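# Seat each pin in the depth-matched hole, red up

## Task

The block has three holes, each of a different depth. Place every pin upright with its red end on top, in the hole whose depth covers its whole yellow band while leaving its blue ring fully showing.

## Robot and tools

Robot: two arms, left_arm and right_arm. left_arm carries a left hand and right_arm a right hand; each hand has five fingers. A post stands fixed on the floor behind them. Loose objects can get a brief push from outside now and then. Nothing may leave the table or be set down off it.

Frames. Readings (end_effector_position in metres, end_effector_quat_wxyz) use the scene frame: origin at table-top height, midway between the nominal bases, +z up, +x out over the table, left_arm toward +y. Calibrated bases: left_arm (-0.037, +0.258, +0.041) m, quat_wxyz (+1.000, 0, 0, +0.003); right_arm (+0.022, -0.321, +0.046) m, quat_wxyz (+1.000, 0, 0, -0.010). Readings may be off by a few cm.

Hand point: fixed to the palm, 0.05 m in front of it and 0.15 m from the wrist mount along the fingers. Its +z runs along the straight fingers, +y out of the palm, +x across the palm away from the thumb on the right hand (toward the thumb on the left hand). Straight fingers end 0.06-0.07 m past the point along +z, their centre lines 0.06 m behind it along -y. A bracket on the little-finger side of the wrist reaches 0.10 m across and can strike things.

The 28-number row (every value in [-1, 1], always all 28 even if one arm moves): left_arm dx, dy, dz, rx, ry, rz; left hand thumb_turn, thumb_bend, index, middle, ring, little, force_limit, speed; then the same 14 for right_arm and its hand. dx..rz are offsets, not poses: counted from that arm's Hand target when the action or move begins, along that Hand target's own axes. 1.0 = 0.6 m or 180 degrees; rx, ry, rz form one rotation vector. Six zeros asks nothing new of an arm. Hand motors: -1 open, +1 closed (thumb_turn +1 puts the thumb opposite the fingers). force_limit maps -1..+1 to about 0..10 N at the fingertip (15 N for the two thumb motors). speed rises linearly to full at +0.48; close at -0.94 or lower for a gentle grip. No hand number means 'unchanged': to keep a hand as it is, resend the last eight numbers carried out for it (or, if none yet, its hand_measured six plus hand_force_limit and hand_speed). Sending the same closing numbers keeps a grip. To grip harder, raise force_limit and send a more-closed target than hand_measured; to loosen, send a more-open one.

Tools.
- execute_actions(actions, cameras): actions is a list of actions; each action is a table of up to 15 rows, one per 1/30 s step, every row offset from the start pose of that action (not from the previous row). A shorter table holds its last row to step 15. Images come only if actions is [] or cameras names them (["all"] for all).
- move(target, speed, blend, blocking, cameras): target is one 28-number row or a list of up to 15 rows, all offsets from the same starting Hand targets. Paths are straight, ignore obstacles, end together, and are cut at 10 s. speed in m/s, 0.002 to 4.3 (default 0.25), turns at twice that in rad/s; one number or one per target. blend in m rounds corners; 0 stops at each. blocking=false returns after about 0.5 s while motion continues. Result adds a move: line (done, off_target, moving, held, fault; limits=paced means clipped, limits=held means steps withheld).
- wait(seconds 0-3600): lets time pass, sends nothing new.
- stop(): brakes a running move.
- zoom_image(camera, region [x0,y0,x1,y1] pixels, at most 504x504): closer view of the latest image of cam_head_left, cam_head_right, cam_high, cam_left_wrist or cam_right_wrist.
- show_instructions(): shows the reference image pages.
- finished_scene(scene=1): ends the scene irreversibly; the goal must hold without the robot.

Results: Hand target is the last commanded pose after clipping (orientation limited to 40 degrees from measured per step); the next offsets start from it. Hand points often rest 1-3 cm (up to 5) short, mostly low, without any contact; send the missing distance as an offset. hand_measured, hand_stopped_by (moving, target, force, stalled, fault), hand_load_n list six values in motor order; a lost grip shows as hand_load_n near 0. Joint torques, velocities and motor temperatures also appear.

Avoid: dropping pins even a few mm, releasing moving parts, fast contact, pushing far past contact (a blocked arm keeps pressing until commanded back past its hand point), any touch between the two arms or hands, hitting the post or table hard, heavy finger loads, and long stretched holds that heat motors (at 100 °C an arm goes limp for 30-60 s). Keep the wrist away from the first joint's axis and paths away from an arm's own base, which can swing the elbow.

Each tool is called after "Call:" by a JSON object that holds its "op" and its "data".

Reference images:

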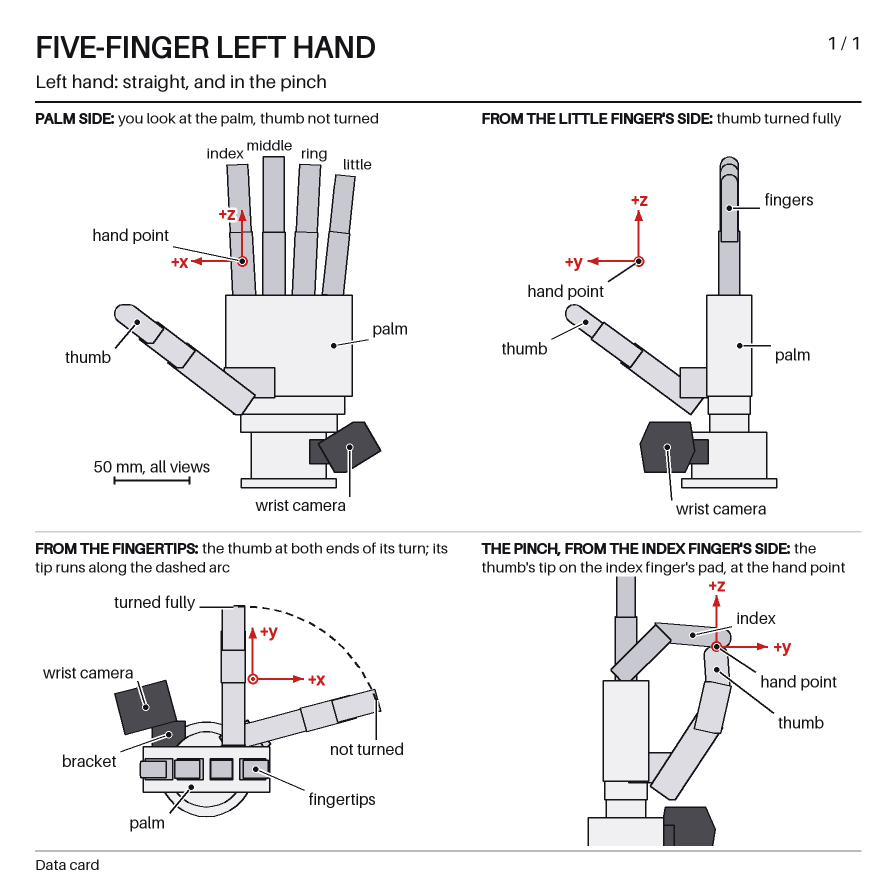

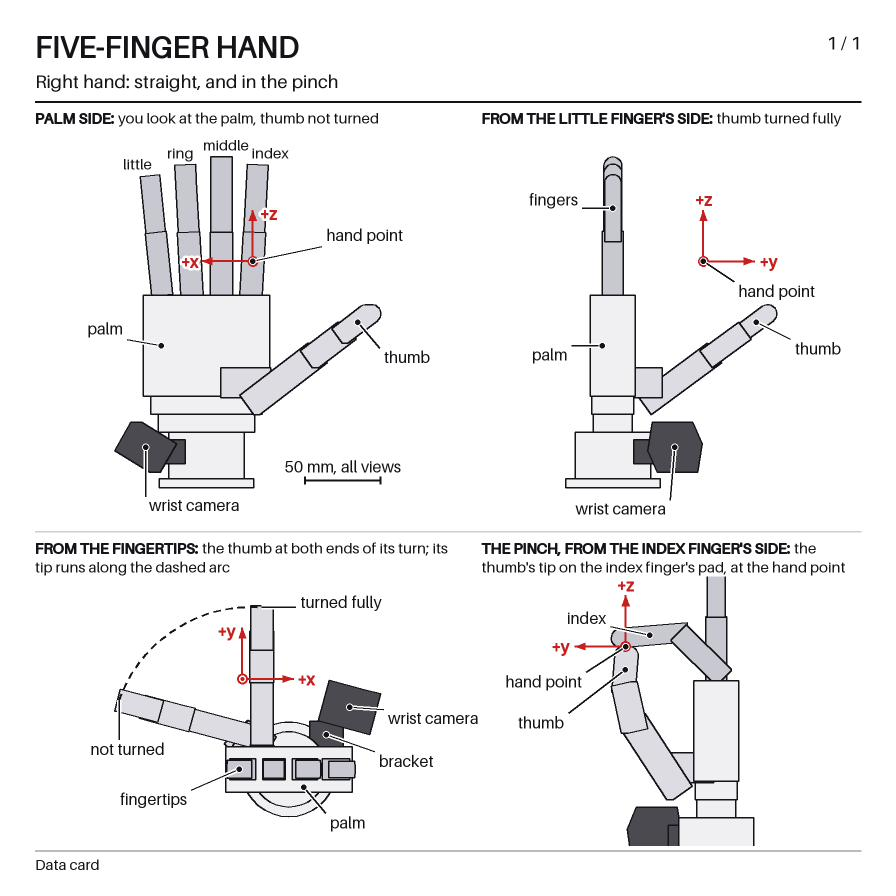

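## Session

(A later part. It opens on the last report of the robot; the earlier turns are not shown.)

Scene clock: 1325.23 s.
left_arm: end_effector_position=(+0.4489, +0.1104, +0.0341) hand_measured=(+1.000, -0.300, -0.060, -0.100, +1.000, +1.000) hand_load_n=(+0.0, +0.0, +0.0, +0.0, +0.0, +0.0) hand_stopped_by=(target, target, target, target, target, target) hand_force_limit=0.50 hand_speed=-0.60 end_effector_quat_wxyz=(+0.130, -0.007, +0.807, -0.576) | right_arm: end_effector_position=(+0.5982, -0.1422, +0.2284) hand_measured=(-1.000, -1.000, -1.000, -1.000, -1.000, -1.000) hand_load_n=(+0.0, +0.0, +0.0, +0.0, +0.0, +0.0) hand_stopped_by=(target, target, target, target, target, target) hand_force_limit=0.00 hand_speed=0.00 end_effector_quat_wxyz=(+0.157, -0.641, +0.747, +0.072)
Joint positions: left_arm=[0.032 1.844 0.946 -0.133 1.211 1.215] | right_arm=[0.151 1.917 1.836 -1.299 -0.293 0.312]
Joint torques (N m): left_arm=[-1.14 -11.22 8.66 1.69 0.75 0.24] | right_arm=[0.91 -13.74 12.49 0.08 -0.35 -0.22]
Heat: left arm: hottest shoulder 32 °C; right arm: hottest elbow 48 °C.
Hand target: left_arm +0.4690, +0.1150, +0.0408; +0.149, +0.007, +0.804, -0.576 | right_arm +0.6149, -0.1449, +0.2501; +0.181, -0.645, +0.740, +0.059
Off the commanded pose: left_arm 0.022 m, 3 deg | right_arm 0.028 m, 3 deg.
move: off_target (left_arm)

Call:
{"op": "move", "data": {"target": [0.0034,0.0145,0.0029,0,0,0,1,-0.30,-0.06,-0.10,1,1,0.5,-0.6,0,0,0,0,0,0,-1,-1,-1,-1,-1,-1,0,0.0], "speed": 0.03, "cameras": ["cam_left_wrist"]}}

Call:
{"op": "zoom_image", "data": {"camera": "cam_left_wrist", "region": [160, 80, 440, 360]}}

Scene clock: 1326.93 s.
left_arm: end_effector_position=(+0.4477, +0.1110, +0.0270) hand_measured=(+1.000, -0.300, -0.060, -0.100, +1.000, +1.000) hand_load_n=(+0.0, +0.0, +0.0, +0.0, +0.0, +0.0) hand_stopped_by=(target, target, target, target, target, target) hand_force_limit=0.50 hand_speed=-0.60 end_effector_quat_wxyz=(+0.125, -0.010, +0.807, -0.576) | right_arm: end_effector_position=(+0.5982, -0.1422, +0.2284) hand_measured=(-1.000, -1.000, -1.000, -1.000, -1.000, -1.000) hand_load_n=(+0.0, +0.0, +0.0, +0.0, +0.0, +0.0) hand_stopped_by=(target, target, target, target, target, target) hand_force_limit=0.00 hand_speed=0.00 end_effector_quat_wxyz=(+0.157, -0.641, +0.747, +0.072)
Joint positions: left_arm=[0.034 1.861 0.947 -0.133 1.212 1.22] | right_arm=[0.151 1.917 1.836 -1.299 -0.293 0.312]
Joint torques (N m): left_arm=[-0.97 -10.7 8.32 2.28 0.73 0.23] | right_arm=[0.79 -13.8 12.57 0.1 -0.35 -0.23]
Heat: left arm: hottest shoulder 32 °C; right arm: hottest elbow 48 °C.
Hand target: left_arm +0.4690, +0.1160, +0.0317; +0.149, +0.007, +0.804, -0.576 | right_arm +0.6149, -0.1449, +0.2501; +0.181, -0.645, +0.740, +0.059
Off the commanded pose: left_arm 0.022 m, 3 deg | right_arm 0.028 m, 3 deg.
move: off_target (left_arm)
cam_left_wrist: T_world_to_cam=[[-0.424, -0.38754, 0.81856, 0.21652], [-0.86876, 0.42942, -0.24669, 0.34548], [-0.2559, -0.81573, -0.51875, 0.33642]] pos_world=[0.47804, 0.20998, 0.08251]

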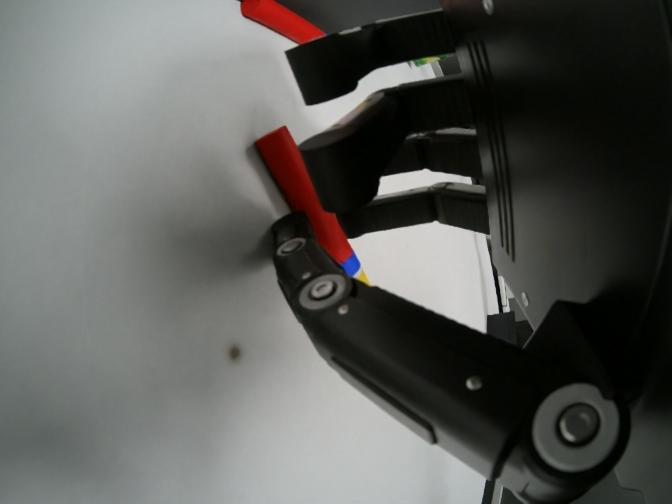

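Scaled by 1.800 from the camera's image (finer frame: 960x720).

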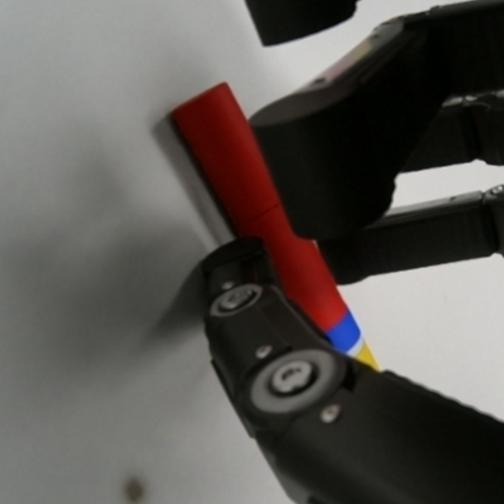

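Call:
{"op": "move", "data": {"target": [0.0021,0.0077,0.0024,0,0,0,1,-0.30,-0.06,-0.10,1,1,0.5,-0.6,0,0,0,0,0,0,-1,-1,-1,-1,-1,-1,0,0.0], "speed": 0.02}}

Call:
{"op": "move", "data": {"target": [0.0021,0.0077,0.0024,0,0,0,1,-0.30,-0.06,-0.10,1,1,0.5,-0.6,0,0,0,0,0,0,-1,-1,-1,-1,-1,-1,0,0.0], "speed": 0.02}}

Scene clock: 1328.40 s.
left_arm: end_effector_position=(+0.4487, +0.1105, +0.0261) hand_measured=(+1.000, -0.300, -0.060, -0.100, +1.000, +1.000) hand_load_n=(+0.0, +0.0, +0.0, -0.5, +0.0, +0.0) hand_stopped_by=(target, target, target, target, target, target) hand_force_limit=0.50 hand_speed=-0.60 end_effector_quat_wxyz=(+0.127, -0.007, +0.806, -0.578) | right_arm: end_effector_position=(+0.5982, -0.1422, +0.2284) hand_measured=(-1.000, -1.000, -1.000, -1.000, -1.000, -1.000) hand_load_n=(+0.0, +0.0, +0.0, +0.0, +0.0, +0.0) hand_stopped_by=(target, target, target, target, target, target) hand_force_limit=0.00 hand_speed=0.00 end_effector_quat_wxyz=(+0.157, -0.641, +0.747, +0.072)
Joint positions: left_arm=[0.034 1.865 0.947 -0.122 1.217 1.22] | right_arm=[0.151 1.917 1.836 -1.299 -0.293 0.312]
Joint torques (N m): left_arm=[-0.62 -10.29 8.01 2.32 0.58 0.23] | right_arm=[0.73 -13.74 12.52 0.12 -0.35 -0.23]
Heat: left arm: hottest shoulder 32 °C; right arm: hottest elbow 48 °C.
Hand target: left_arm +0.4690, +0.1160, +0.0267; +0.149, +0.007, +0.804, -0.576 | right_arm +0.6149, -0.1449, +0.2501; +0.181, -0.645, +0.740, +0.059
Off the commanded pose: left_arm 0.021 m, 3 deg | right_arm 0.028 m, 3 deg.
move: off_target (left_arm)

Scene clock: 1329.20 s.
left_arm: end_effector_position=(+0.4495, +0.1098, +0.0254) hand_measured=(+1.000, -0.300, -0.060, -0.100, +1.000, +1.000) hand_load_n=(+0.0, +0.0, +0.0, -1.0, +0.0, +0.0) hand_stopped_by=(target, target, target, target, target, target) hand_force_limit=0.50 hand_speed=-0.60 end_effector_quat_wxyz=(+0.129, -0.004, +0.804, -0.580) | right_arm: end_effector_position=(+0.5982, -0.1422, +0.2284) hand_measured=(-1.000, -1.000, -1.000, -1.000, -1.000, -1.000) hand_load_n=(+0.0, +0.0, +0.0, +0.0, +0.0, +0.0) hand_stopped_by=(target, target, target, target, target, target) hand_force_limit=0.00 hand_speed=0.00 end_effector_quat_wxyz=(+0.157, -0.641, +0.747, +0.072)
Joint positions: left_arm=[0.034 1.87 0.947 -0.112 1.223 1.22] | right_arm=[0.151 1.917 1.836 -1.299 -0.293 0.312]
Joint torques (N m): left_arm=[-0.85 -9.58 8.02 2.32 0.27 0.23] | right_arm=[0.73 -13.68 12.53 0.12 -0.33 -0.24]
Heat: left arm: hottest shoulder 32 °C; right arm: hottest elbow 48 °C.
Hand target: left_arm +0.4689, +0.1160, +0.0217; +0.149, +0.007, +0.804, -0.576 | right_arm +0.6149, -0.1449, +0.2501; +0.181, -0.645, +0.740, +0.059
Off the commanded pose: left_arm 0.021 m, 3 deg | right_arm 0.028 m, 3 deg.
move: off_target (left_arm)

Call:
{"op": "move", "data": {"target": [0.0016,0.0062,0.0019,0,0,0,1,-0.30,0.08,0.04,1,1,-0.3,-0.94,0,0,0,0,0,0,-1,-1,-1,-1,-1,-1,0,0.0], "speed": 0.02, "cameras": ["cam_left_wrist"]}}

Call:
{"op": "zoom_image", "data": {"camera": "cam_left_wrist", "region": [160, 80, 440, 360]}}

Scene clock: 1331.33 s.
left_arm: end_effector_position=(+0.4514, +0.1043, +0.0256) hand_measured=(+1.000, -0.300, +0.080, +0.040, +1.000, +1.000) hand_load_n=(+0.0, +0.0, +0.0, +2.5, +0.0, +0.0) hand_stopped_by=(target, target, target, target, target, target) hand_force_limit=-0.30 hand_speed=-0.94 end_effector_quat_wxyz=(+0.130, +0.005, +0.801, -0.585) | right_arm: end_effector_position=(+0.5982, -0.1422, +0.2284) hand_measured=(-1.000, -1.000, -1.000, -1.000, -1.000, -1.000) hand_load_n=(+0.0, +0.0, +0.0, +0.0, +0.0, +0.0) hand_stopped_by=(target, target, target, target, target, target) hand_force_limit=0.00 hand_speed=0.00 end_effector_quat_wxyz=(+0.157, -0.641, +0.747, +0.072)
Joint positions: left_arm=[0.025 1.878 0.952 -0.095 1.234 1.22] | right_arm=[0.151 1.917 1.836 -1.299 -0.293 0.312]
Joint torques (N m): left_arm=[-0.85 -9.23 7.5 2.07 0.05 0.22] | right_arm=[0.91 -13.8 12.51 0.05 -0.35 -0.23]
Heat: left arm: hottest shoulder 32 °C; right arm: hottest elbow 48 °C.
Hand target: left_arm +0.4690, +0.1160, +0.0177; +0.149, +0.007, +0.804, -0.576 | right_arm +0.6149, -0.1449, +0.2501; +0.181, -0.645, +0.740, +0.059
Off the commanded pose: left_arm 0.023 m, 2 deg | right_arm 0.028 m, 3 deg.
move: off_target (left_arm)
cam_left_wrist: T_world_to_cam=[[-0.45335, -0.36438, 0.81345, 0.22758], [-0.85298, 0.44219, -0.2773, 0.34349], [-0.25866, -0.81957, -0.51127, 0.33263]] pos_world=[0.4822, 0.20365, 0.08019]

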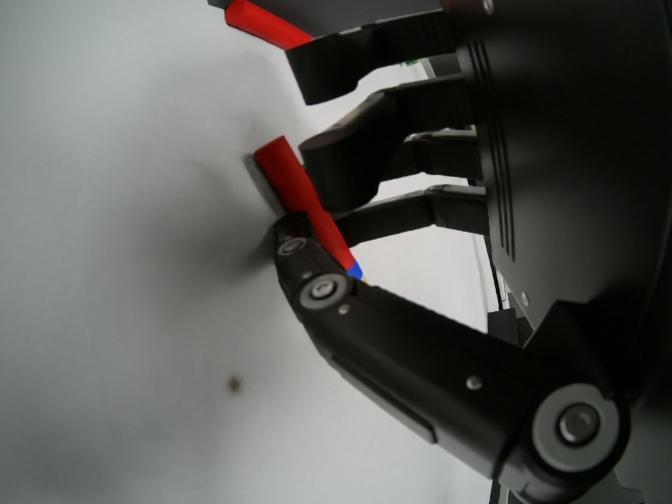

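Scaled by 1.800 from the camera's image (finer frame: 960x720).

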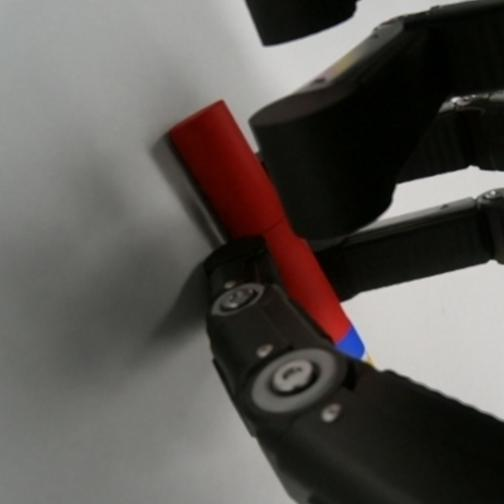

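Call:
{"op": "move", "data": {"target": [0,0,0,0,0,0,1,-0.30,0.30,0.30,1,1,-0.3,-0.94,0,0,0,0,0,0,-1,-1,-1,-1,-1,-1,0,0.0], "speed": 0.02, "cameras": ["cam_left_wrist"]}}

Call:
{"op": "zoom_image", "data": {"camera": "cam_left_wrist", "region": [230, 110, 400, 300]}}

Scene clock: 1333.10 s.
left_arm: end_effector_position=(+0.4515, +0.1042, +0.0259) hand_measured=(+1.000, -0.300, +0.168, +0.122, +1.000, +1.000) hand_load_n=(+0.0, +1.5, +4.5, +4.5, +0.0, +0.5) hand_stopped_by=(target, target, force, force, target, target) hand_force_limit=-0.30 hand_speed=-0.94 end_effector_quat_wxyz=(+0.131, +0.006, +0.800, -0.585) | right_arm: end_effector_position=(+0.5982, -0.1422, +0.2284) hand_measured=(-1.000, -1.000, -1.000, -1.000, -1.000, -1.000) hand_load_n=(+0.0, +0.0, +0.0, +0.0, +0.0, +0.0) hand_stopped_by=(target, target, target, target, target, target) hand_force_limit=0.00 hand_speed=0.00 end_effector_quat_wxyz=(+0.157, -0.641, +0.747, +0.072)
Joint positions: left_arm=[0.025 1.878 0.952 -0.093 1.235 1.22] | right_arm=[0.151 1.917 1.836 -1.299 -0.293 0.312]
Joint torques (N m): left_arm=[-0.97 -9.76 7.34 2.03 0.02 0.21] | right_arm=[0.85 -13.8 12.53 0.09 -0.35 -0.23]
Heat: left arm: hottest shoulder 32 °C; right arm: hottest elbow 48 °C.
Hand target: left_arm +0.4690, +0.1160, +0.0177; +0.149, +0.007, +0.804, -0.576 | right_arm +0.6149, -0.1449, +0.2501; +0.181, -0.645, +0.740, +0.059
Off the commanded pose: left_arm 0.023 m, 2 deg | right_arm 0.028 m, 3 deg.
move: done
cam_left_wrist: T_world_to_cam=[[-0.45494, -0.36298, 0.81319, 0.22798], [-0.85216, 0.44259, -0.27919, 0.34344], [-0.25857, -0.81997, -0.51067, 0.33269]] pos_world=[0.48241, 0.20355, 0.08039]

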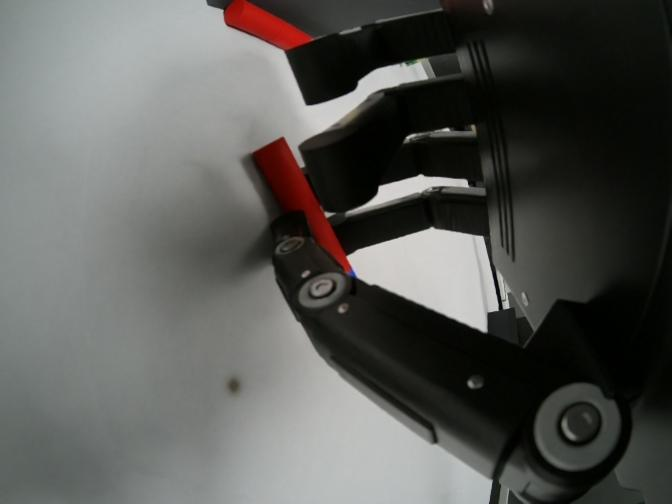

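Scaled by 2.653 from the camera's image (finer frame: 960x720).

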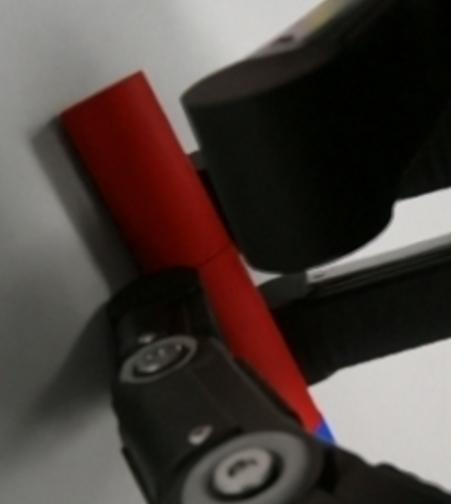

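Call:
{"op": "move", "data": {"target": [[0.0016,0.0062,0.0019,0,0,0,1,-0.30,0.30,0.30,1,1,-0.3,-0.94,0,0,0,0,0,0,-1,-1,-1,-1,-1,-1,0,0.0],[0.0016,0.0062,0.0019,0,0,0,1,-0.30,0.31,0.31,1,1,0.6,-0.96,0,0,0,0,0,0,-1,-1,-1,-1,-1,-1,0,0.0]], "speed": 0.01, "cameras": ["cam_left_wrist"]}}

Call:
{"op": "zoom_image", "data": {"camera": "cam_left_wrist", "region": [230, 110, 400, 300]}}

Scene clock: 1336.20 s.
left_arm: end_effector_position=(+0.4519, +0.1038, +0.0258) hand_measured=(+1.000, -0.302, +0.186, +0.140, +1.000, +1.000) hand_load_n=(+0.0, +6.5, +8.0, +8.0, +0.0, +0.0) hand_stopped_by=(target, target, force, force, target, target) hand_force_limit=0.60 hand_speed=-0.96 end_effector_quat_wxyz=(+0.131, +0.007, +0.799, -0.586) | right_arm: end_effector_position=(+0.5982, -0.1422, +0.2284) hand_measured=(-1.000, -1.000, -1.000, -1.000, -1.000, -1.000) hand_load_n=(+0.0, +0.0, -0.5, +0.0, +0.0, +0.0) hand_stopped_by=(target, target, target, target, target, target) hand_force_limit=0.00 hand_speed=0.00 end_effector_quat_wxyz=(+0.157, -0.641, +0.747, +0.072)
Joint positions: left_arm=[0.025 1.879 0.952 -0.089 1.238 1.22] | right_arm=[0.151 1.917 1.836 -1.299 -0.293 0.312]
Joint torques (N m): left_arm=[-0.73 -9.17 7.39 2.28 -0.1 0.24] | right_arm=[0.79 -13.74 12.57 0.09 -0.35 -0.24]
Heat: left arm: hottest shoulder 32 °C; right arm: hottest elbow 48 °C.
Hand target: left_arm +0.4690, +0.1161, +0.0137; +0.149, +0.007, +0.804, -0.576 | right_arm +0.6149, -0.1449, +0.2501; +0.181, -0.645, +0.740, +0.059
Off the commanded pose: left_arm 0.024 m, 2 deg | right_arm 0.028 m, 3 deg.
move: off_target (left_arm); target 2's new numbers were sent with left_arm's hand 0.024 m and 2 deg from that target
cam_left_wrist: T_world_to_cam=[[-0.45807, -0.36023, 0.81265, 0.22921], [-0.85057, 0.44325, -0.28296, 0.34314], [-0.25827, -0.82083, -0.50944, 0.33243]] pos_world=[0.48272, 0.20335, 0.08019]

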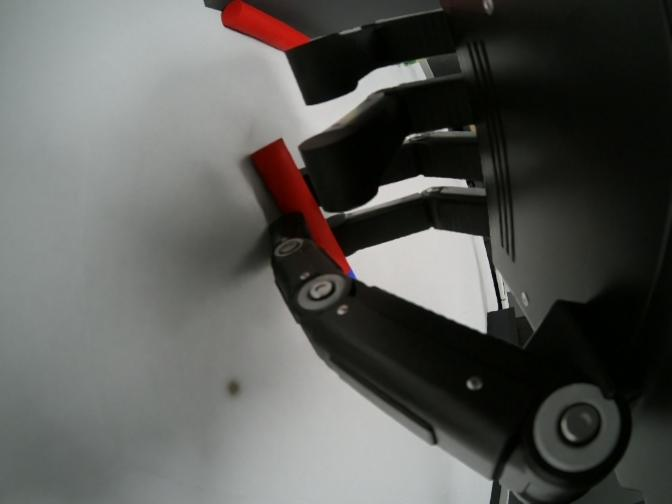

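Scaled by 2.653 from the camera's image (finer frame: 960x720).

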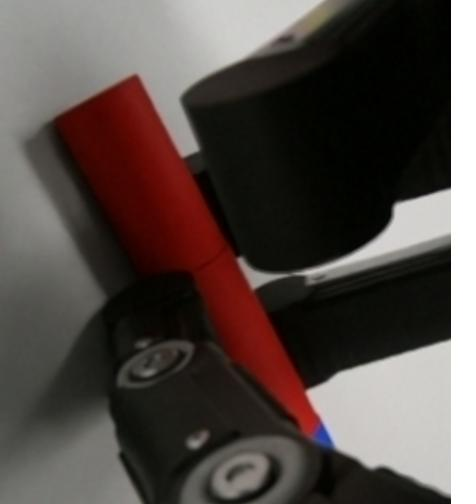

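Call:
{"op": "move", "data": {"target": [-0.0017,-0.01568,0.00538,0,0,0,1,-0.30,0.31,0.31,1,1,0.6,-0.96,0,0,0,0,0,0,-1,-1,-1,-1,-1,-1,0,0.0], "speed": 0.01}}

Call:
{"op": "move", "data": {"target": [-0.0033,-0.0123,-0.0039,0,0,0,1,-0.30,0.31,0.31,1,1,0.6,-0.96,0,0,0,0,0,0,-1,-1,-1,-1,-1,-1,0,0.0], "speed": 0.01}}

Scene clock: 1338.60 s.
left_arm: end_effector_position=(+0.4518, +0.1037, +0.0260) hand_measured=(+1.000, -0.302, +0.186, +0.140, +1.000, +1.000) hand_load_n=(-0.5, +7.0, +8.5, +7.0, +0.0, +0.0) hand_stopped_by=(target, target, force, force, target, target) hand_force_limit=0.60 hand_speed=-0.96 end_effector_quat_wxyz=(+0.129, +0.002, +0.799, -0.587) | right_arm: end_effector_position=(+0.5982, -0.1422, +0.2284) hand_measured=(-1.000, -1.000, -1.000, -1.000, -1.000, -1.000) hand_load_n=(+0.0, +0.0, +0.0, -0.5, -0.5, +0.0) hand_stopped_by=(target, target, target, target, target, target) hand_force_limit=0.00 hand_speed=0.00 end_effector_quat_wxyz=(+0.157, -0.641, +0.747, +0.072)
Joint positions: left_arm=[0.025 1.879 0.95 -0.079 1.237 1.201] | right_arm=[0.151 1.917 1.836 -1.299 -0.293 0.312]
Joint torques (N m): left_arm=[-1.73 -11.05 7.09 2.45 -0.29 0.08] | right_arm=[0.97 -13.8 12.49 0.08 -0.34 -0.24]
Heat: left arm: hottest shoulder 32 °C; right arm: hottest elbow 48 °C.
Hand target: left_arm +0.4690, +0.1101, +0.0217; +0.149, +0.007, +0.804, -0.576 | right_arm +0.6149, -0.1449, +0.2501; +0.181, -0.645, +0.740, +0.059
Off the commanded pose: left_arm 0.019 m, 3 deg | right_arm 0.028 m, 3 deg.
move: off_target (left_arm)

Scene clock: 1339.93 s.
left_arm: end_effector_position=(+0.4518, +0.1037, +0.0260) hand_measured=(+1.000, -0.302, +0.186, +0.140, +1.000, +1.000) hand_load_n=(+0.0, +6.5, +8.5, +7.0, +0.5, +0.0) hand_stopped_by=(target, target, force, force, target, target) hand_force_limit=0.60 hand_speed=-0.96 end_effector_quat_wxyz=(+0.129, +0.002, +0.799, -0.587) | right_arm: end_effector_position=(+0.5982, -0.1422, +0.2284) hand_measured=(-1.000, -1.000, -1.000, -1.000, -1.000, -1.000) hand_load_n=(+0.0, +0.0, +0.0, +0.0, +0.0, +0.0) hand_stopped_by=(target, target, target, target, target, target) hand_force_limit=0.00 hand_speed=0.00 end_effector_quat_wxyz=(+0.157, -0.641, +0.747, +0.072)
Joint positions: left_arm=[0.025 1.879 0.95 -0.079 1.237 1.201] | right_arm=[0.151 1.917 1.836 -1.299 -0.293 0.312]
Joint torques (N m): left_arm=[-2.02 -11.75 7.27 1.7 -0.31 0.1] | right_arm=[0.79 -13.92 12.51 0.1 -0.36 -0.24]
Heat: left arm: hottest shoulder 32 °C; right arm: hottest elbow 48 °C.
Hand target: left_arm +0.4690, +0.1101, +0.0297; +0.149, +0.007, +0.804, -0.576 | right_arm +0.6149, -0.1449, +0.2501; +0.181, -0.645, +0.740, +0.059
Off the commanded pose: left_arm 0.019 m, 3 deg | right_arm 0.028 m, 3 deg.
move: off_target (left_arm)

Call:
{"op": "move", "data": {"target": [-0.0025,-0.0092,-0.0029,0,0,0,1,-0.30,0.31,0.31,1,1,0.6,-0.96,0,0,0,0,0,0,-1,-1,-1,-1,-1,-1,0,0.0], "speed": 0.01}}

Call:
{"op": "move", "data": {"target": [-0.0025,-0.0092,-0.0029,0,0,0,1,-0.30,0.31,0.31,1,1,0.6,-0.96,0,0,0,0,0,0,-1,-1,-1,-1,-1,-1,0,0.0], "speed": 0.01}}

Scene clock: 1341.53 s.
left_arm: end_effector_position=(+0.4523, +0.1042, +0.0267) hand_measured=(+1.000, -0.302, +0.186, +0.140, +1.000, +1.000) hand_load_n=(+0.0, +7.0, +8.5, +6.5, +0.0, +0.0) hand_stopped_by=(target, target, force, force, target, target) hand_force_limit=0.60 hand_speed=-0.96 end_effector_quat_wxyz=(+0.131, +0.001, +0.800, -0.585) | right_arm: end_effector_position=(+0.5982, -0.1422, +0.2284) hand_measured=(-1.000, -1.000, -1.000, -1.000, -1.000, -1.000) hand_load_n=(+0.0, +0.0, +0.0, +0.0, +0.0, +0.0) hand_stopped_by=(target, target, target, target, target, target) hand_force_limit=0.00 hand_speed=0.00 end_effector_quat_wxyz=(+0.157, -0.641, +0.747, +0.072)
Joint positions: left_arm=[0.025 1.876 0.95 -0.081 1.232 1.201] | right_arm=[0.151 1.917 1.836 -1.299 -0.293 0.312]
Joint torques (N m): left_arm=[-1.96 -12.45 7.39 1.16 -0.1 0.11] | right_arm=[0.67 -13.74 12.51 0.13 -0.37 -0.24]
Heat: left arm: hottest shoulder 32 °C; right arm: hottest elbow 49 °C.
Hand target: left_arm +0.4690, +0.1101, +0.0357; +0.149, +0.007, +0.804, -0.576 | right_arm +0.6149, -0.1449, +0.2501; +0.181, -0.645, +0.740, +0.059
Off the commanded pose: left_arm 0.020 m, 2 deg | right_arm 0.028 m, 3 deg.
move: off_target (left_arm)

Scene clock: 1342.67 s.
left_arm: end_effector_position=(+0.4526, +0.1059, +0.0267) hand_measured=(+1.000, -0.302, +0.186, +0.140, +1.000, +1.000) hand_load_n=(+0.0, +8.0, +7.0, +7.0, +0.0, -0.5) hand_stopped_by=(target, target, force, force, target, target) hand_force_limit=0.60 hand_speed=-0.96 end_effector_quat_wxyz=(+0.131, -0.002, +0.804, -0.580) | right_arm: end_effector_position=(+0.5982, -0.1422, +0.2284) hand_measured=(-1.000, -1.000, -1.000, -1.000, -1.000, -1.000) hand_load_n=(+0.0, +0.5, +0.0, +0.0, +0.0, +0.0) hand_stopped_by=(target, target, target, target, target, target) hand_force_limit=0.00 hand_speed=0.00 end_effector_quat_wxyz=(+0.157, -0.641, +0.747, +0.072)
Joint positions: left_arm=[0.025 1.87 0.95 -0.092 1.217 1.201] | right_arm=[0.151 1.917 1.836 -1.299 -0.293 0.312]
Joint torques (N m): left_arm=[-1.9 -13.1 7.73 1.06 0.29 0.09] | right_arm=[0.85 -13.74 12.56 0.13 -0.36 -0.23]
Heat: left arm: hottest shoulder 32 °C; right arm: hottest elbow 49 °C.
Hand target: left_arm +0.4691, +0.1101, +0.0416; +0.149, +0.007, +0.804, -0.576 | right_arm +0.6149, -0.1449, +0.2501; +0.181, -0.645, +0.740, +0.059
Off the commanded pose: left_arm 0.023 m, 2 deg | right_arm 0.028 m, 3 deg.
move: off_target (left_arm)

Call:
{"op": "move", "data": {"target": [-0.0021,-0.0077,-0.0024,0,0,0,1,-0.30,0.31,0.31,1,1,0.6,-0.96,0,0,0,0,0,0,-1,-1,-1,-1,-1,-1,0,0.0], "speed": 0.01, "cameras": ["cam_left_wrist"]}}

Scene clock: 1344.20 s.
left_arm: end_effector_position=(+0.4519, +0.1066, +0.0272) hand_measured=(+1.000, -0.302, +0.186, +0.140, +1.000, +1.000) hand_load_n=(+0.0, +9.0, +6.5, +6.5, +0.0, +0.0) hand_stopped_by=(target, target, force, force, target, target) hand_force_limit=0.60 hand_speed=-0.96 end_effector_quat_wxyz=(+0.131, -0.003, +0.806, -0.577) | right_arm: end_effector_position=(+0.5982, -0.1422, +0.2284) hand_measured=(-1.000, -1.000, -1.000, -1.000, -1.000, -1.000) hand_load_n=(+0.0, +0.0, +0.0, +0.0, +0.0, +0.0) hand_stopped_by=(target, target, target, target, target, target) hand_force_limit=0.00 hand_speed=0.00 end_effector_quat_wxyz=(+0.157, -0.641, +0.747, +0.072)
Joint positions: left_arm=[0.025 1.865 0.95 -0.104 1.211 1.207] | right_arm=[0.151 1.917 1.836 -1.299 -0.293 0.312]
Joint torques (N m): left_arm=[-2.14 -13.27 7.92 0.9 0.53 0.08] | right_arm=[0.73 -13.8 12.53 0.03 -0.36 -0.22]
Heat: left arm: hottest shoulder 32 °C; right arm: hottest elbow 49 °C.
Hand target: left_arm +0.4691, +0.1101, +0.0466; +0.149, +0.007, +0.804, -0.576 | right_arm +0.6149, -0.1449, +0.2501; +0.181, -0.645, +0.740, +0.059
Off the commanded pose: left_arm 0.026 m, 2 deg | right_arm 0.028 m, 3 deg.
move: off_target (left_arm)
cam_left_wrist: T_world_to_cam=[[-0.43898, -0.38525, 0.81171, 0.22311], [-0.86262, 0.43344, -0.26079, 0.34822], [-0.25136, -0.81468, -0.5226, 0.33198]] pos_world=[0.48177, 0.20548, 0.08321]

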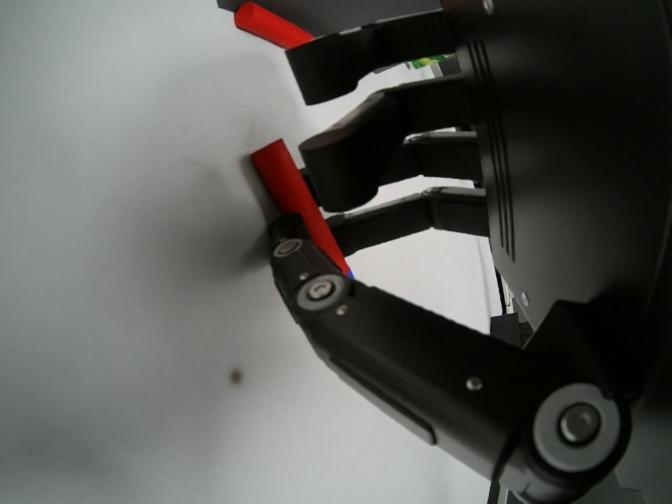

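Call:
{"op": "move", "data": {"target": [-0.0021,-0.0077,-0.0024,0,0,0,1,-0.30,0.31,0.31,1,1,0.6,-0.96,0,0,0,0,0,0,-1,-1,-1,-1,-1,-1,0,0.0], "speed": 0.01}}

Call:
{"op": "move", "data": {"target": [-0.0021,-0.0077,-0.0024,0,0,0,1,-0.30,0.31,0.31,1,1,0.6,-0.96,0,0,0,0,0,0,-1,-1,-1,-1,-1,-1,0,0.0], "speed": 0.01, "cameras": ["cam_left_wrist"]}}

Scene clock: 1345.80 s.
left_arm: end_effector_position=(+0.4502, +0.1084, +0.0280) hand_measured=(+1.000, -0.302, +0.186, +0.140, +1.000, +1.000) hand_load_n=(+0.0, +9.5, +6.0, +5.5, +0.0, +0.0) hand_stopped_by=(target, target, force, force, target, target) hand_force_limit=0.60 hand_speed=-0.96 end_effector_quat_wxyz=(+0.127, -0.009, +0.808, -0.576) | right_arm: end_effector_position=(+0.5982, -0.1422, +0.2284) hand_measured=(-1.000, -1.000, -1.000, -1.000, -1.000, -1.000) hand_load_n=(+0.0, +0.0, +0.0, +0.0, +0.5, +0.0) hand_stopped_by=(target, target, target, target, target, target) hand_force_limit=0.00 hand_speed=0.00 end_effector_quat_wxyz=(+0.157, -0.641, +0.747, +0.072)
Joint positions: left_arm=[0.028 1.861 0.95 -0.121 1.207 1.207] | right_arm=[0.151 1.917 1.836 -1.299 -0.293 0.312]
Joint torques (N m): left_arm=[-1.96 -13.57 8.01 0.92 0.62 0.1] | right_arm=[0.79 -13.8 12.56 0.06 -0.35 -0.24]
Heat: left arm: hottest shoulder 32 °C; right arm: hottest elbow 49 °C.
Hand target: left_arm +0.4691, +0.1101, +0.0516; +0.149, +0.007, +0.804, -0.576 | right_arm +0.6149, -0.1449, +0.2501; +0.181, -0.645, +0.740, +0.059
Off the commanded pose: left_arm 0.030 m, 3 deg | right_arm 0.028 m, 3 deg.
move: off_target (left_arm)

Scene clock: 1347.33 s.
left_arm: end_effector_position=(+0.4503, +0.1114, +0.0323) hand_measured=(+1.000, -0.302, +0.186, +0.140, +1.000, +1.000) hand_load_n=(+0.0, +10.0, +6.5, +5.5, +0.0, +0.0) hand_stopped_by=(target, target, force, force, target, target) hand_force_limit=0.60 hand_speed=-0.96 end_effector_quat_wxyz=(+0.128, -0.011, +0.808, -0.575) | right_arm: end_effector_position=(+0.5982, -0.1422, +0.2284) hand_measured=(-1.000, -1.000, -1.000, -1.000, -1.000, -1.000) hand_load_n=(+0.0, +0.0, +0.0, +0.0, +0.0, +0.0) hand_stopped_by=(target, target, target, target, target, target) hand_force_limit=0.00 hand_speed=0.00 end_effector_quat_wxyz=(+0.157, -0.641, +0.747, +0.072)
Joint positions: left_arm=[0.034 1.85 0.95 -0.133 1.207 1.207] | right_arm=[0.151 1.917 1.836 -1.299 -0.293 0.312]
Joint torques (N m): left_arm=[-1.9 -13.86 8.34 1.11 0.64 0.09] | right_arm=[0.62 -13.63 12.53 0.08 -0.35 -0.23]
Heat: left arm: hottest shoulder 32 °C; right arm: hottest elbow 49 °C.
Hand target: left_arm +0.4691, +0.1101, +0.0566; +0.149, +0.007, +0.804, -0.576 | right_arm +0.6149, -0.1449, +0.2501; +0.181, -0.645, +0.740, +0.059
Off the commanded pose: left_arm 0.031 m, 3 deg | right_arm 0.028 m, 3 deg.
move: off_target (left_arm)
cam_left_wrist: T_world_to_cam=[[-0.42349, -0.39162, 0.81688, 0.2137], [-0.87078, 0.42461, -0.24787, 0.35039], [-0.24979, -0.8163, -0.52083, 0.33759]] pos_world=[0.47994, 0.21048, 0.08811]

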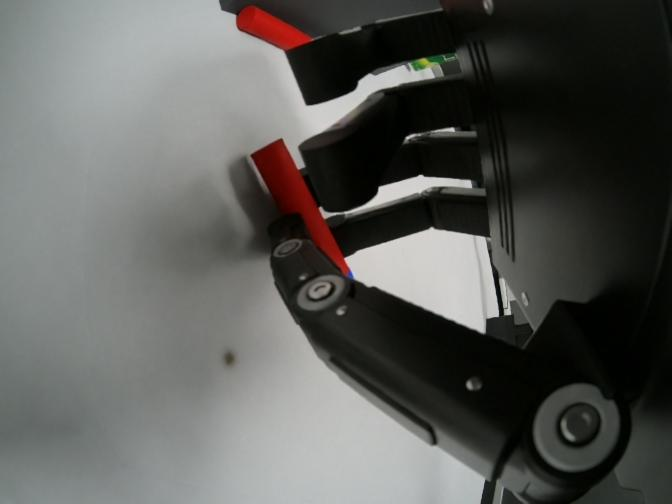

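Call:
{"op": "move", "data": {"target": [-0.0206,-0.077,-0.0244,0,0,0,1,-0.30,0.31,0.31,1,1,0.6,-0.96,0,0,0,0,0,0,-1,-1,-1,-1,-1,-1,0,0.0], "speed": 0.03, "cameras": ["all"]}}

Scene clock: 1351.23 s.
left_arm: end_effector_position=(+0.4491, +0.1113, +0.0796) hand_measured=(+1.000, -0.302, +0.186, +0.140, +1.000, +1.000) hand_load_n=(+0.5, +10.0, +6.0, +5.5, +0.0, +0.0) hand_stopped_by=(target, target, force, force, target, target) hand_force_limit=0.60 hand_speed=-0.96 end_effector_quat_wxyz=(+0.126, -0.013, +0.808, -0.575) | right_arm: end_effector_position=(+0.5982, -0.1422, +0.2284) hand_measured=(-1.000, -1.000, -1.000, -1.000, -1.000, -1.000) hand_load_n=(+0.0, +0.0, +0.0, +0.0, +0.0, +0.0) hand_stopped_by=(target, target, target, target, target, target) hand_force_limit=0.00 hand_speed=0.00 end_effector_quat_wxyz=(+0.157, -0.641, +0.747, +0.072)
Joint positions: left_arm=[0.034 1.749 0.975 -0.265 1.207 1.207] | right_arm=[0.151 1.917 1.836 -1.299 -0.293 0.312]
Joint torques (N m): left_arm=[-1.9 -13.04 9.91 1.18 0.64 0.1] | right_arm=[0.67 -13.74 12.55 0.13 -0.36 -0.24]
Heat: left arm: hottest shoulder 32 °C; right arm: hottest elbow 49 °C.
Hand target: left_arm +0.4691, +0.1101, +0.1067; +0.149, +0.007, +0.804, -0.576 | right_arm +0.6149, -0.1449, +0.2501; +0.181, -0.645, +0.740, +0.059
Off the commanded pose: left_arm 0.034 m, 4 deg | right_arm 0.028 m, 3 deg.
move: off_target (left_arm)
cam_left_wrist: T_world_to_cam=[[-0.41847, -0.39139, 0.81957, 0.17207], [-0.87229, 0.42455, -0.24265, 0.36131], [-0.25298, -0.81644, -0.51906, 0.36308]] pos_world=[0.47902, 0.21038, 0.13511]
cam_right_wrist: T_world_to_cam=[[-0.97006, -0.0836, -0.22803, 0.62524], [-0.2226, 0.68158, 0.69706, 0.07315], [0.09715, 0.72695, -0.67978, 0.31928]] pos_world=[0.59179, -0.22969, 0.30863]

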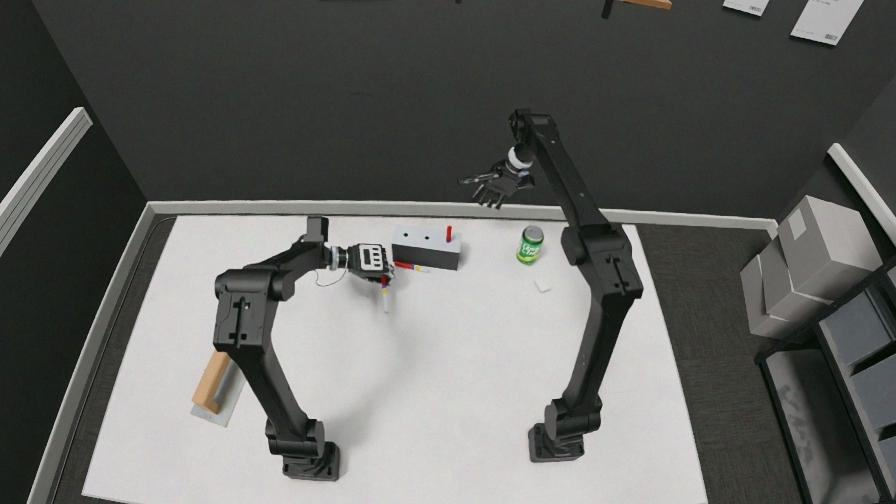

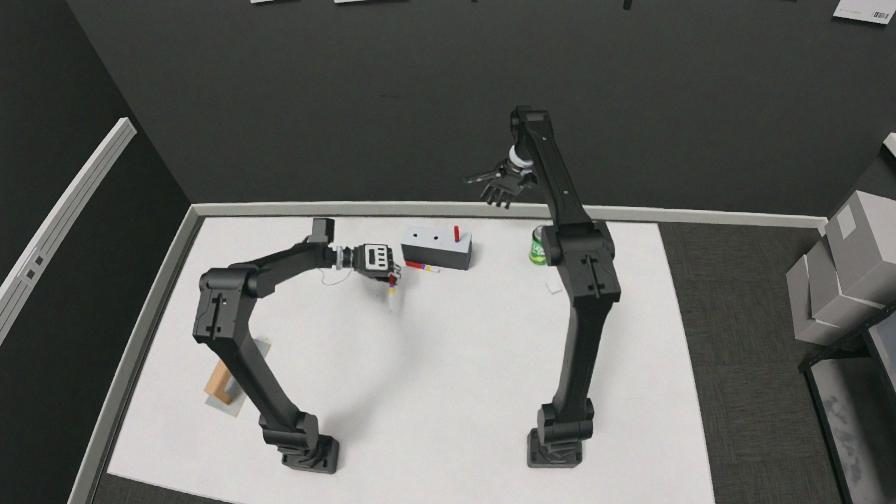

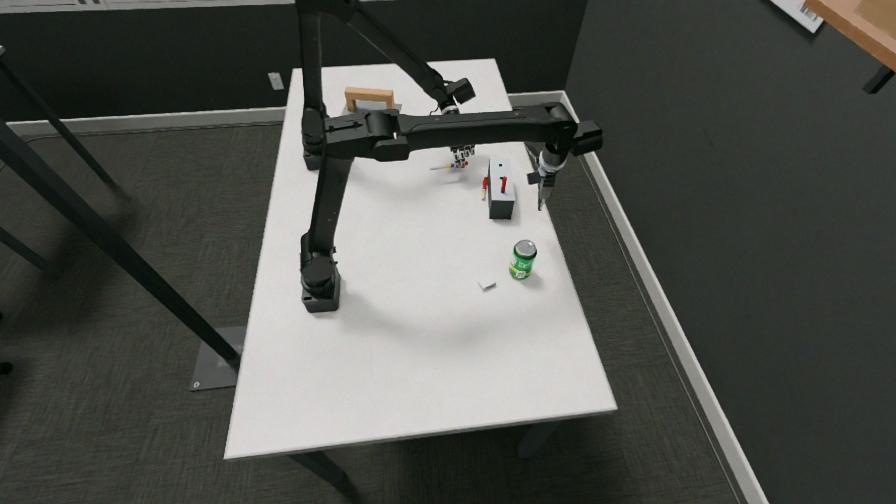

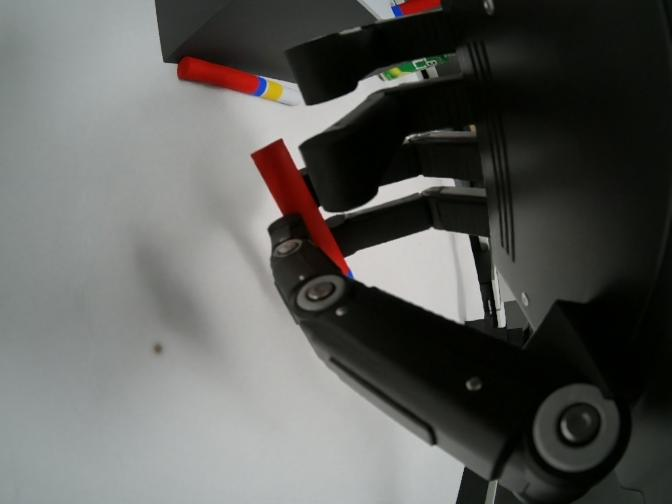

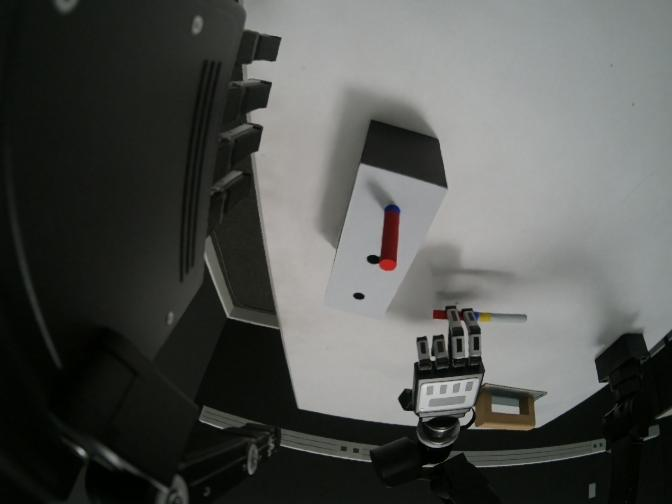

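Call:
{"op": "zoom_image", "data": {"camera": "cam_head_right", "region": [350, 230, 450, 330]}}

Call:
{"op": "zoom_image", "data": {"camera": "cam_head_left", "region": [340, 230, 440, 330]}}

Call:
{"op": "zoom_image", "data": {"camera": "cam_high", "region": [400, 130, 520, 230]}}

Scaled by 5.040 from the camera's image (finer frame: 1280x720).

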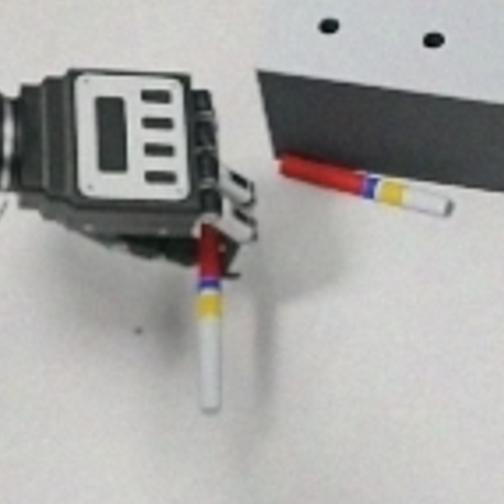

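Scaled by 5.040 from the camera's image (finer frame: 1280x720).

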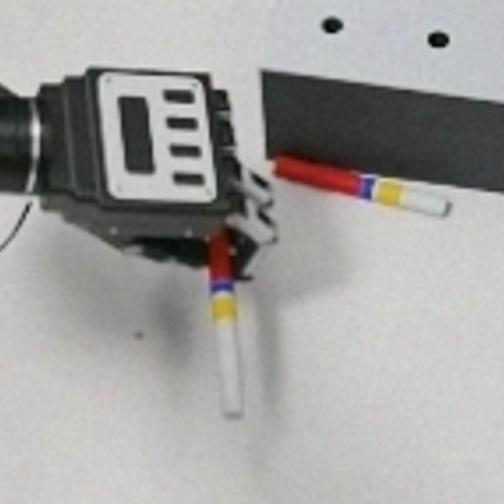

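Scaled by 4.200 from the camera's image (finer frame: 1280x720).

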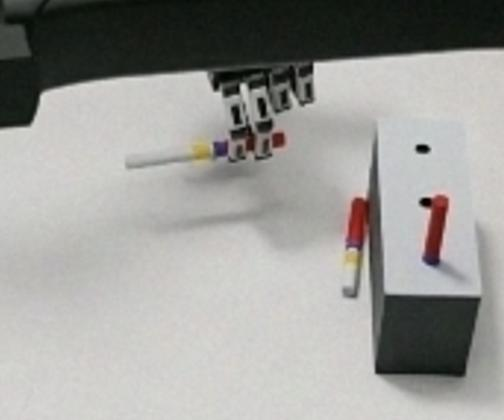

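Call:
{"op": "zoom_image", "data": {"camera": "cam_right_wrist", "region": [410, 270, 550, 380]}}

Scaled by 3.600 from the camera's image (finer frame: 960x720).

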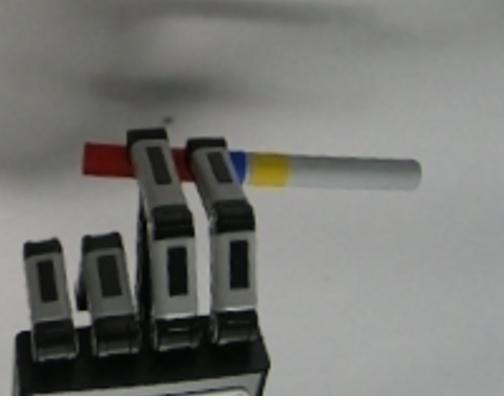

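Call:
{"op": "move", "data": {"target": [-0.02064,-0.077,-0.02441,-0.0015,-0.0862,0.2284,1,-0.30,0.31,0.31,1,1,0.6,-0.96,0,0,0,0,0,0,-1,-1,-1,-1,-1,-1,0,0.0], "speed": 0.1}}

Scene clock: 1363.43 s.
left_arm: end_effector_position=(+0.4661, +0.1202, +0.1372) hand_measured=(+1.000, -0.302, +0.186, +0.140, +1.000, +1.000) hand_load_n=(+0.0, +10.0, +6.0, +5.5, +0.0, +0.0) hand_stopped_by=(target, target, force, force, target, target) hand_force_limit=0.60 hand_speed=-0.96 end_effector_quat_wxyz=(+0.425, +0.181, +0.741, -0.487) | right_arm: end_effector_position=(+0.5982, -0.1422, +0.2284) hand_measured=(-1.000, -1.000, -1.000, -1.000, -1.000, -1.000) hand_load_n=(+0.0, +0.0, +0.0, +0.0, +0.0, +0.0) hand_stopped_by=(target, target, target, target, target, target) hand_force_limit=0.00 hand_speed=0.00 end_effector_quat_wxyz=(+0.157, -0.641, +0.747, +0.072)
Joint positions: left_arm=[0.019 1.549 0.66 0.525 1.091 1.284] | right_arm=[0.151 1.917 1.836 -1.299 -0.293 0.312]
Joint torques (N m): left_arm=[-3.08 -10.7 6.19 3.33 0.17 0.3] | right_arm=[0.85 -13.8 12.55 0.09 -0.35 -0.23]
Heat: left arm: hottest shoulder 33 °C; right arm: hottest elbow 49 °C.
Hand target: left_arm +0.4691, +0.1102, +0.1567; +0.446, +0.211, +0.725, -0.481 | right_arm +0.6149, -0.1449, +0.2501; +0.181, -0.645, +0.740, +0.059
Off the commanded pose: left_arm 0.022 m, 5 deg | right_arm 0.028 m, 3 deg.
move: off_target (left_arm)

Call:
{"op": "move", "data": {"target": [-0.0708,-0.0424,-0.0117,-0.0015,-0.0862,0.2284,1,-0.30,0.31,0.31,1,1,0.6,-0.96,0,0,0,0,0,0,-1,-1,-1,-1,-1,-1,0,0.0], "speed": 0.1, "cameras": ["all"]}}

Scene clock: 1368.60 s.
left_arm: end_effector_position=(+0.4697, +0.1192, +0.1990) hand_measured=(+1.000, -0.302, +0.186, +0.140, +1.000, +1.000) hand_load_n=(+0.0, +9.5, +6.5, +5.5, +0.0, +0.0) hand_stopped_by=(target, target, force, force, target, target) hand_force_limit=0.60 hand_speed=-0.96 end_effector_quat_wxyz=(+0.668, +0.369, +0.559, -0.326) | right_arm: end_effector_position=(+0.5982, -0.1422, +0.2284) hand_measured=(-1.000, -1.000, -1.000, -1.000, -1.000, -1.000) hand_load_n=(+0.0, +0.0, +0.0, +0.0, +0.0, +0.0) hand_stopped_by=(target, target, target, target, target, target) hand_force_limit=0.00 hand_speed=0.00 end_effector_quat_wxyz=(+0.157, -0.641, +0.747, +0.072)
Joint positions: left_arm=[-0.012 1.686 0.51 1.376 1.023 1.528] | right_arm=[0.151 1.917 1.836 -1.299 -0.293 0.312]
Joint torques (N m): left_arm=[-3.19 -7.47 4.18 3.48 -0.32 0.38] | right_arm=[0.85 -13.92 12.55 0.08 -0.34 -0.23]
Heat: left arm: hottest shoulder 32 °C; right arm: hottest elbow 49 °C.
Hand target: left_arm +0.4691, +0.1102, +0.2067; +0.678, +0.385, +0.540, -0.316 | right_arm +0.6149, -0.1449, +0.2501; +0.181, -0.645, +0.740, +0.059
Off the commanded pose: left_arm 0.012 m, 3 deg | right_arm 0.028 m, 3 deg.
move: off_target (left_arm)
cam_left_wrist: T_world_to_cam=[[-0.74174, -0.5137, -0.4312, 0.50121], [0.09842, 0.5526, -0.82761, 0.05011], [0.66343, -0.65631, -0.35933, -0.04463]] pos_world=[0.39644, 0.20049, 0.24156]
cam_right_wrist: T_world_to_cam=[[-0.97006, -0.0836, -0.22803, 0.62524], [-0.2226, 0.68158, 0.69706, 0.07315], [0.09715, 0.72695, -0.67978, 0.31928]] pos_world=[0.59179, -0.22969, 0.30863]

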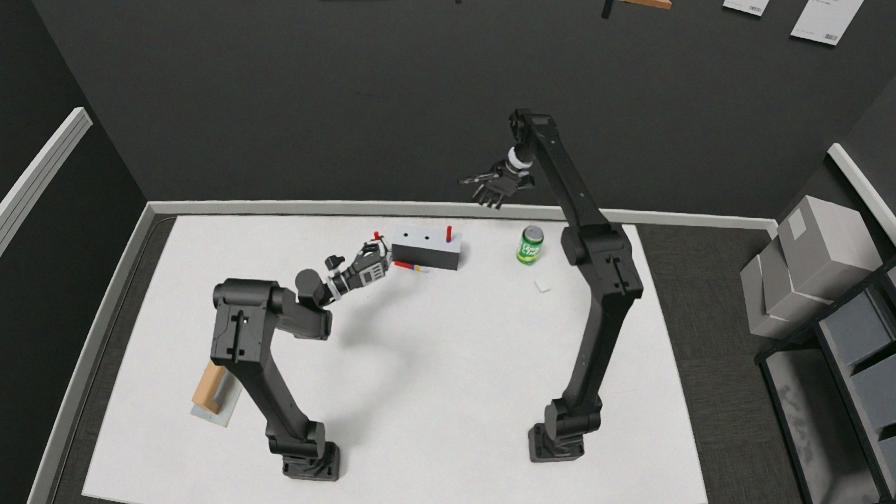

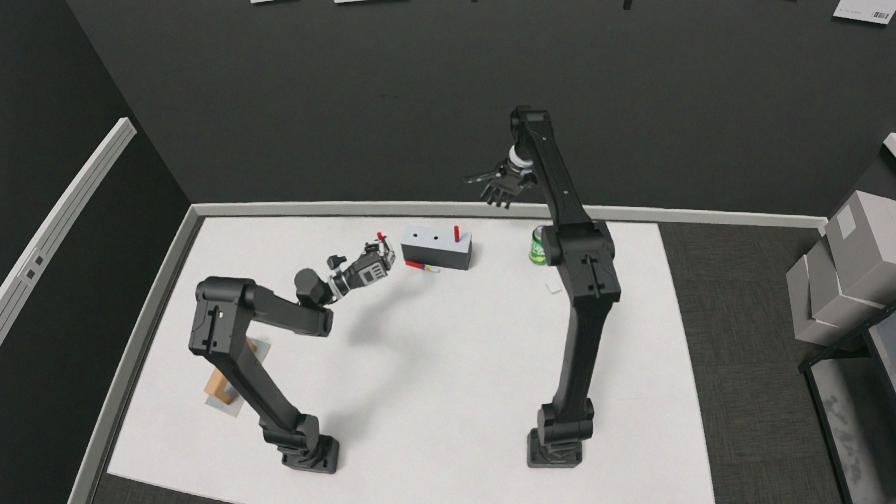

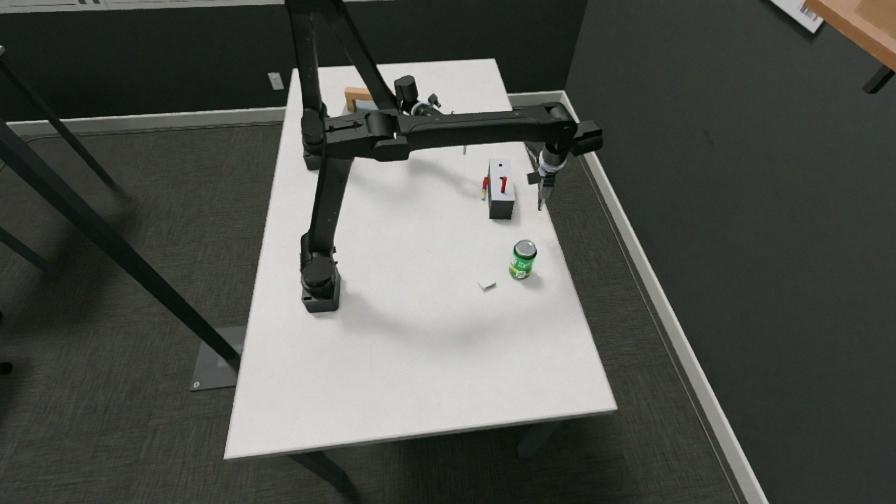

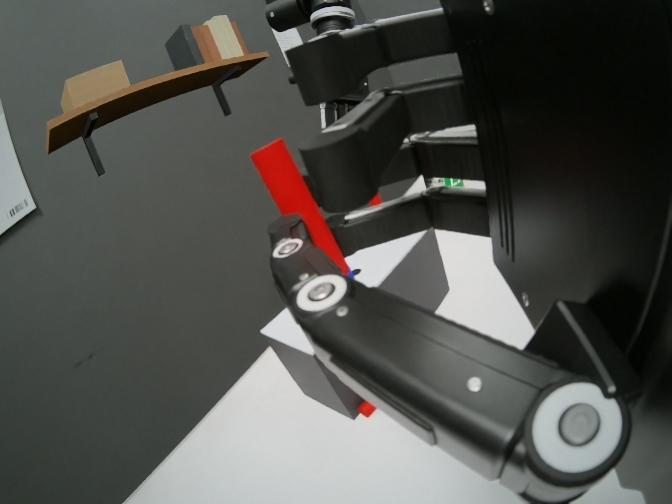

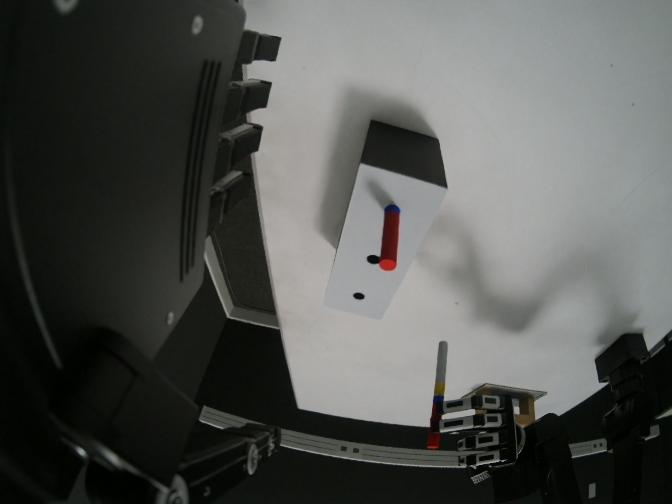

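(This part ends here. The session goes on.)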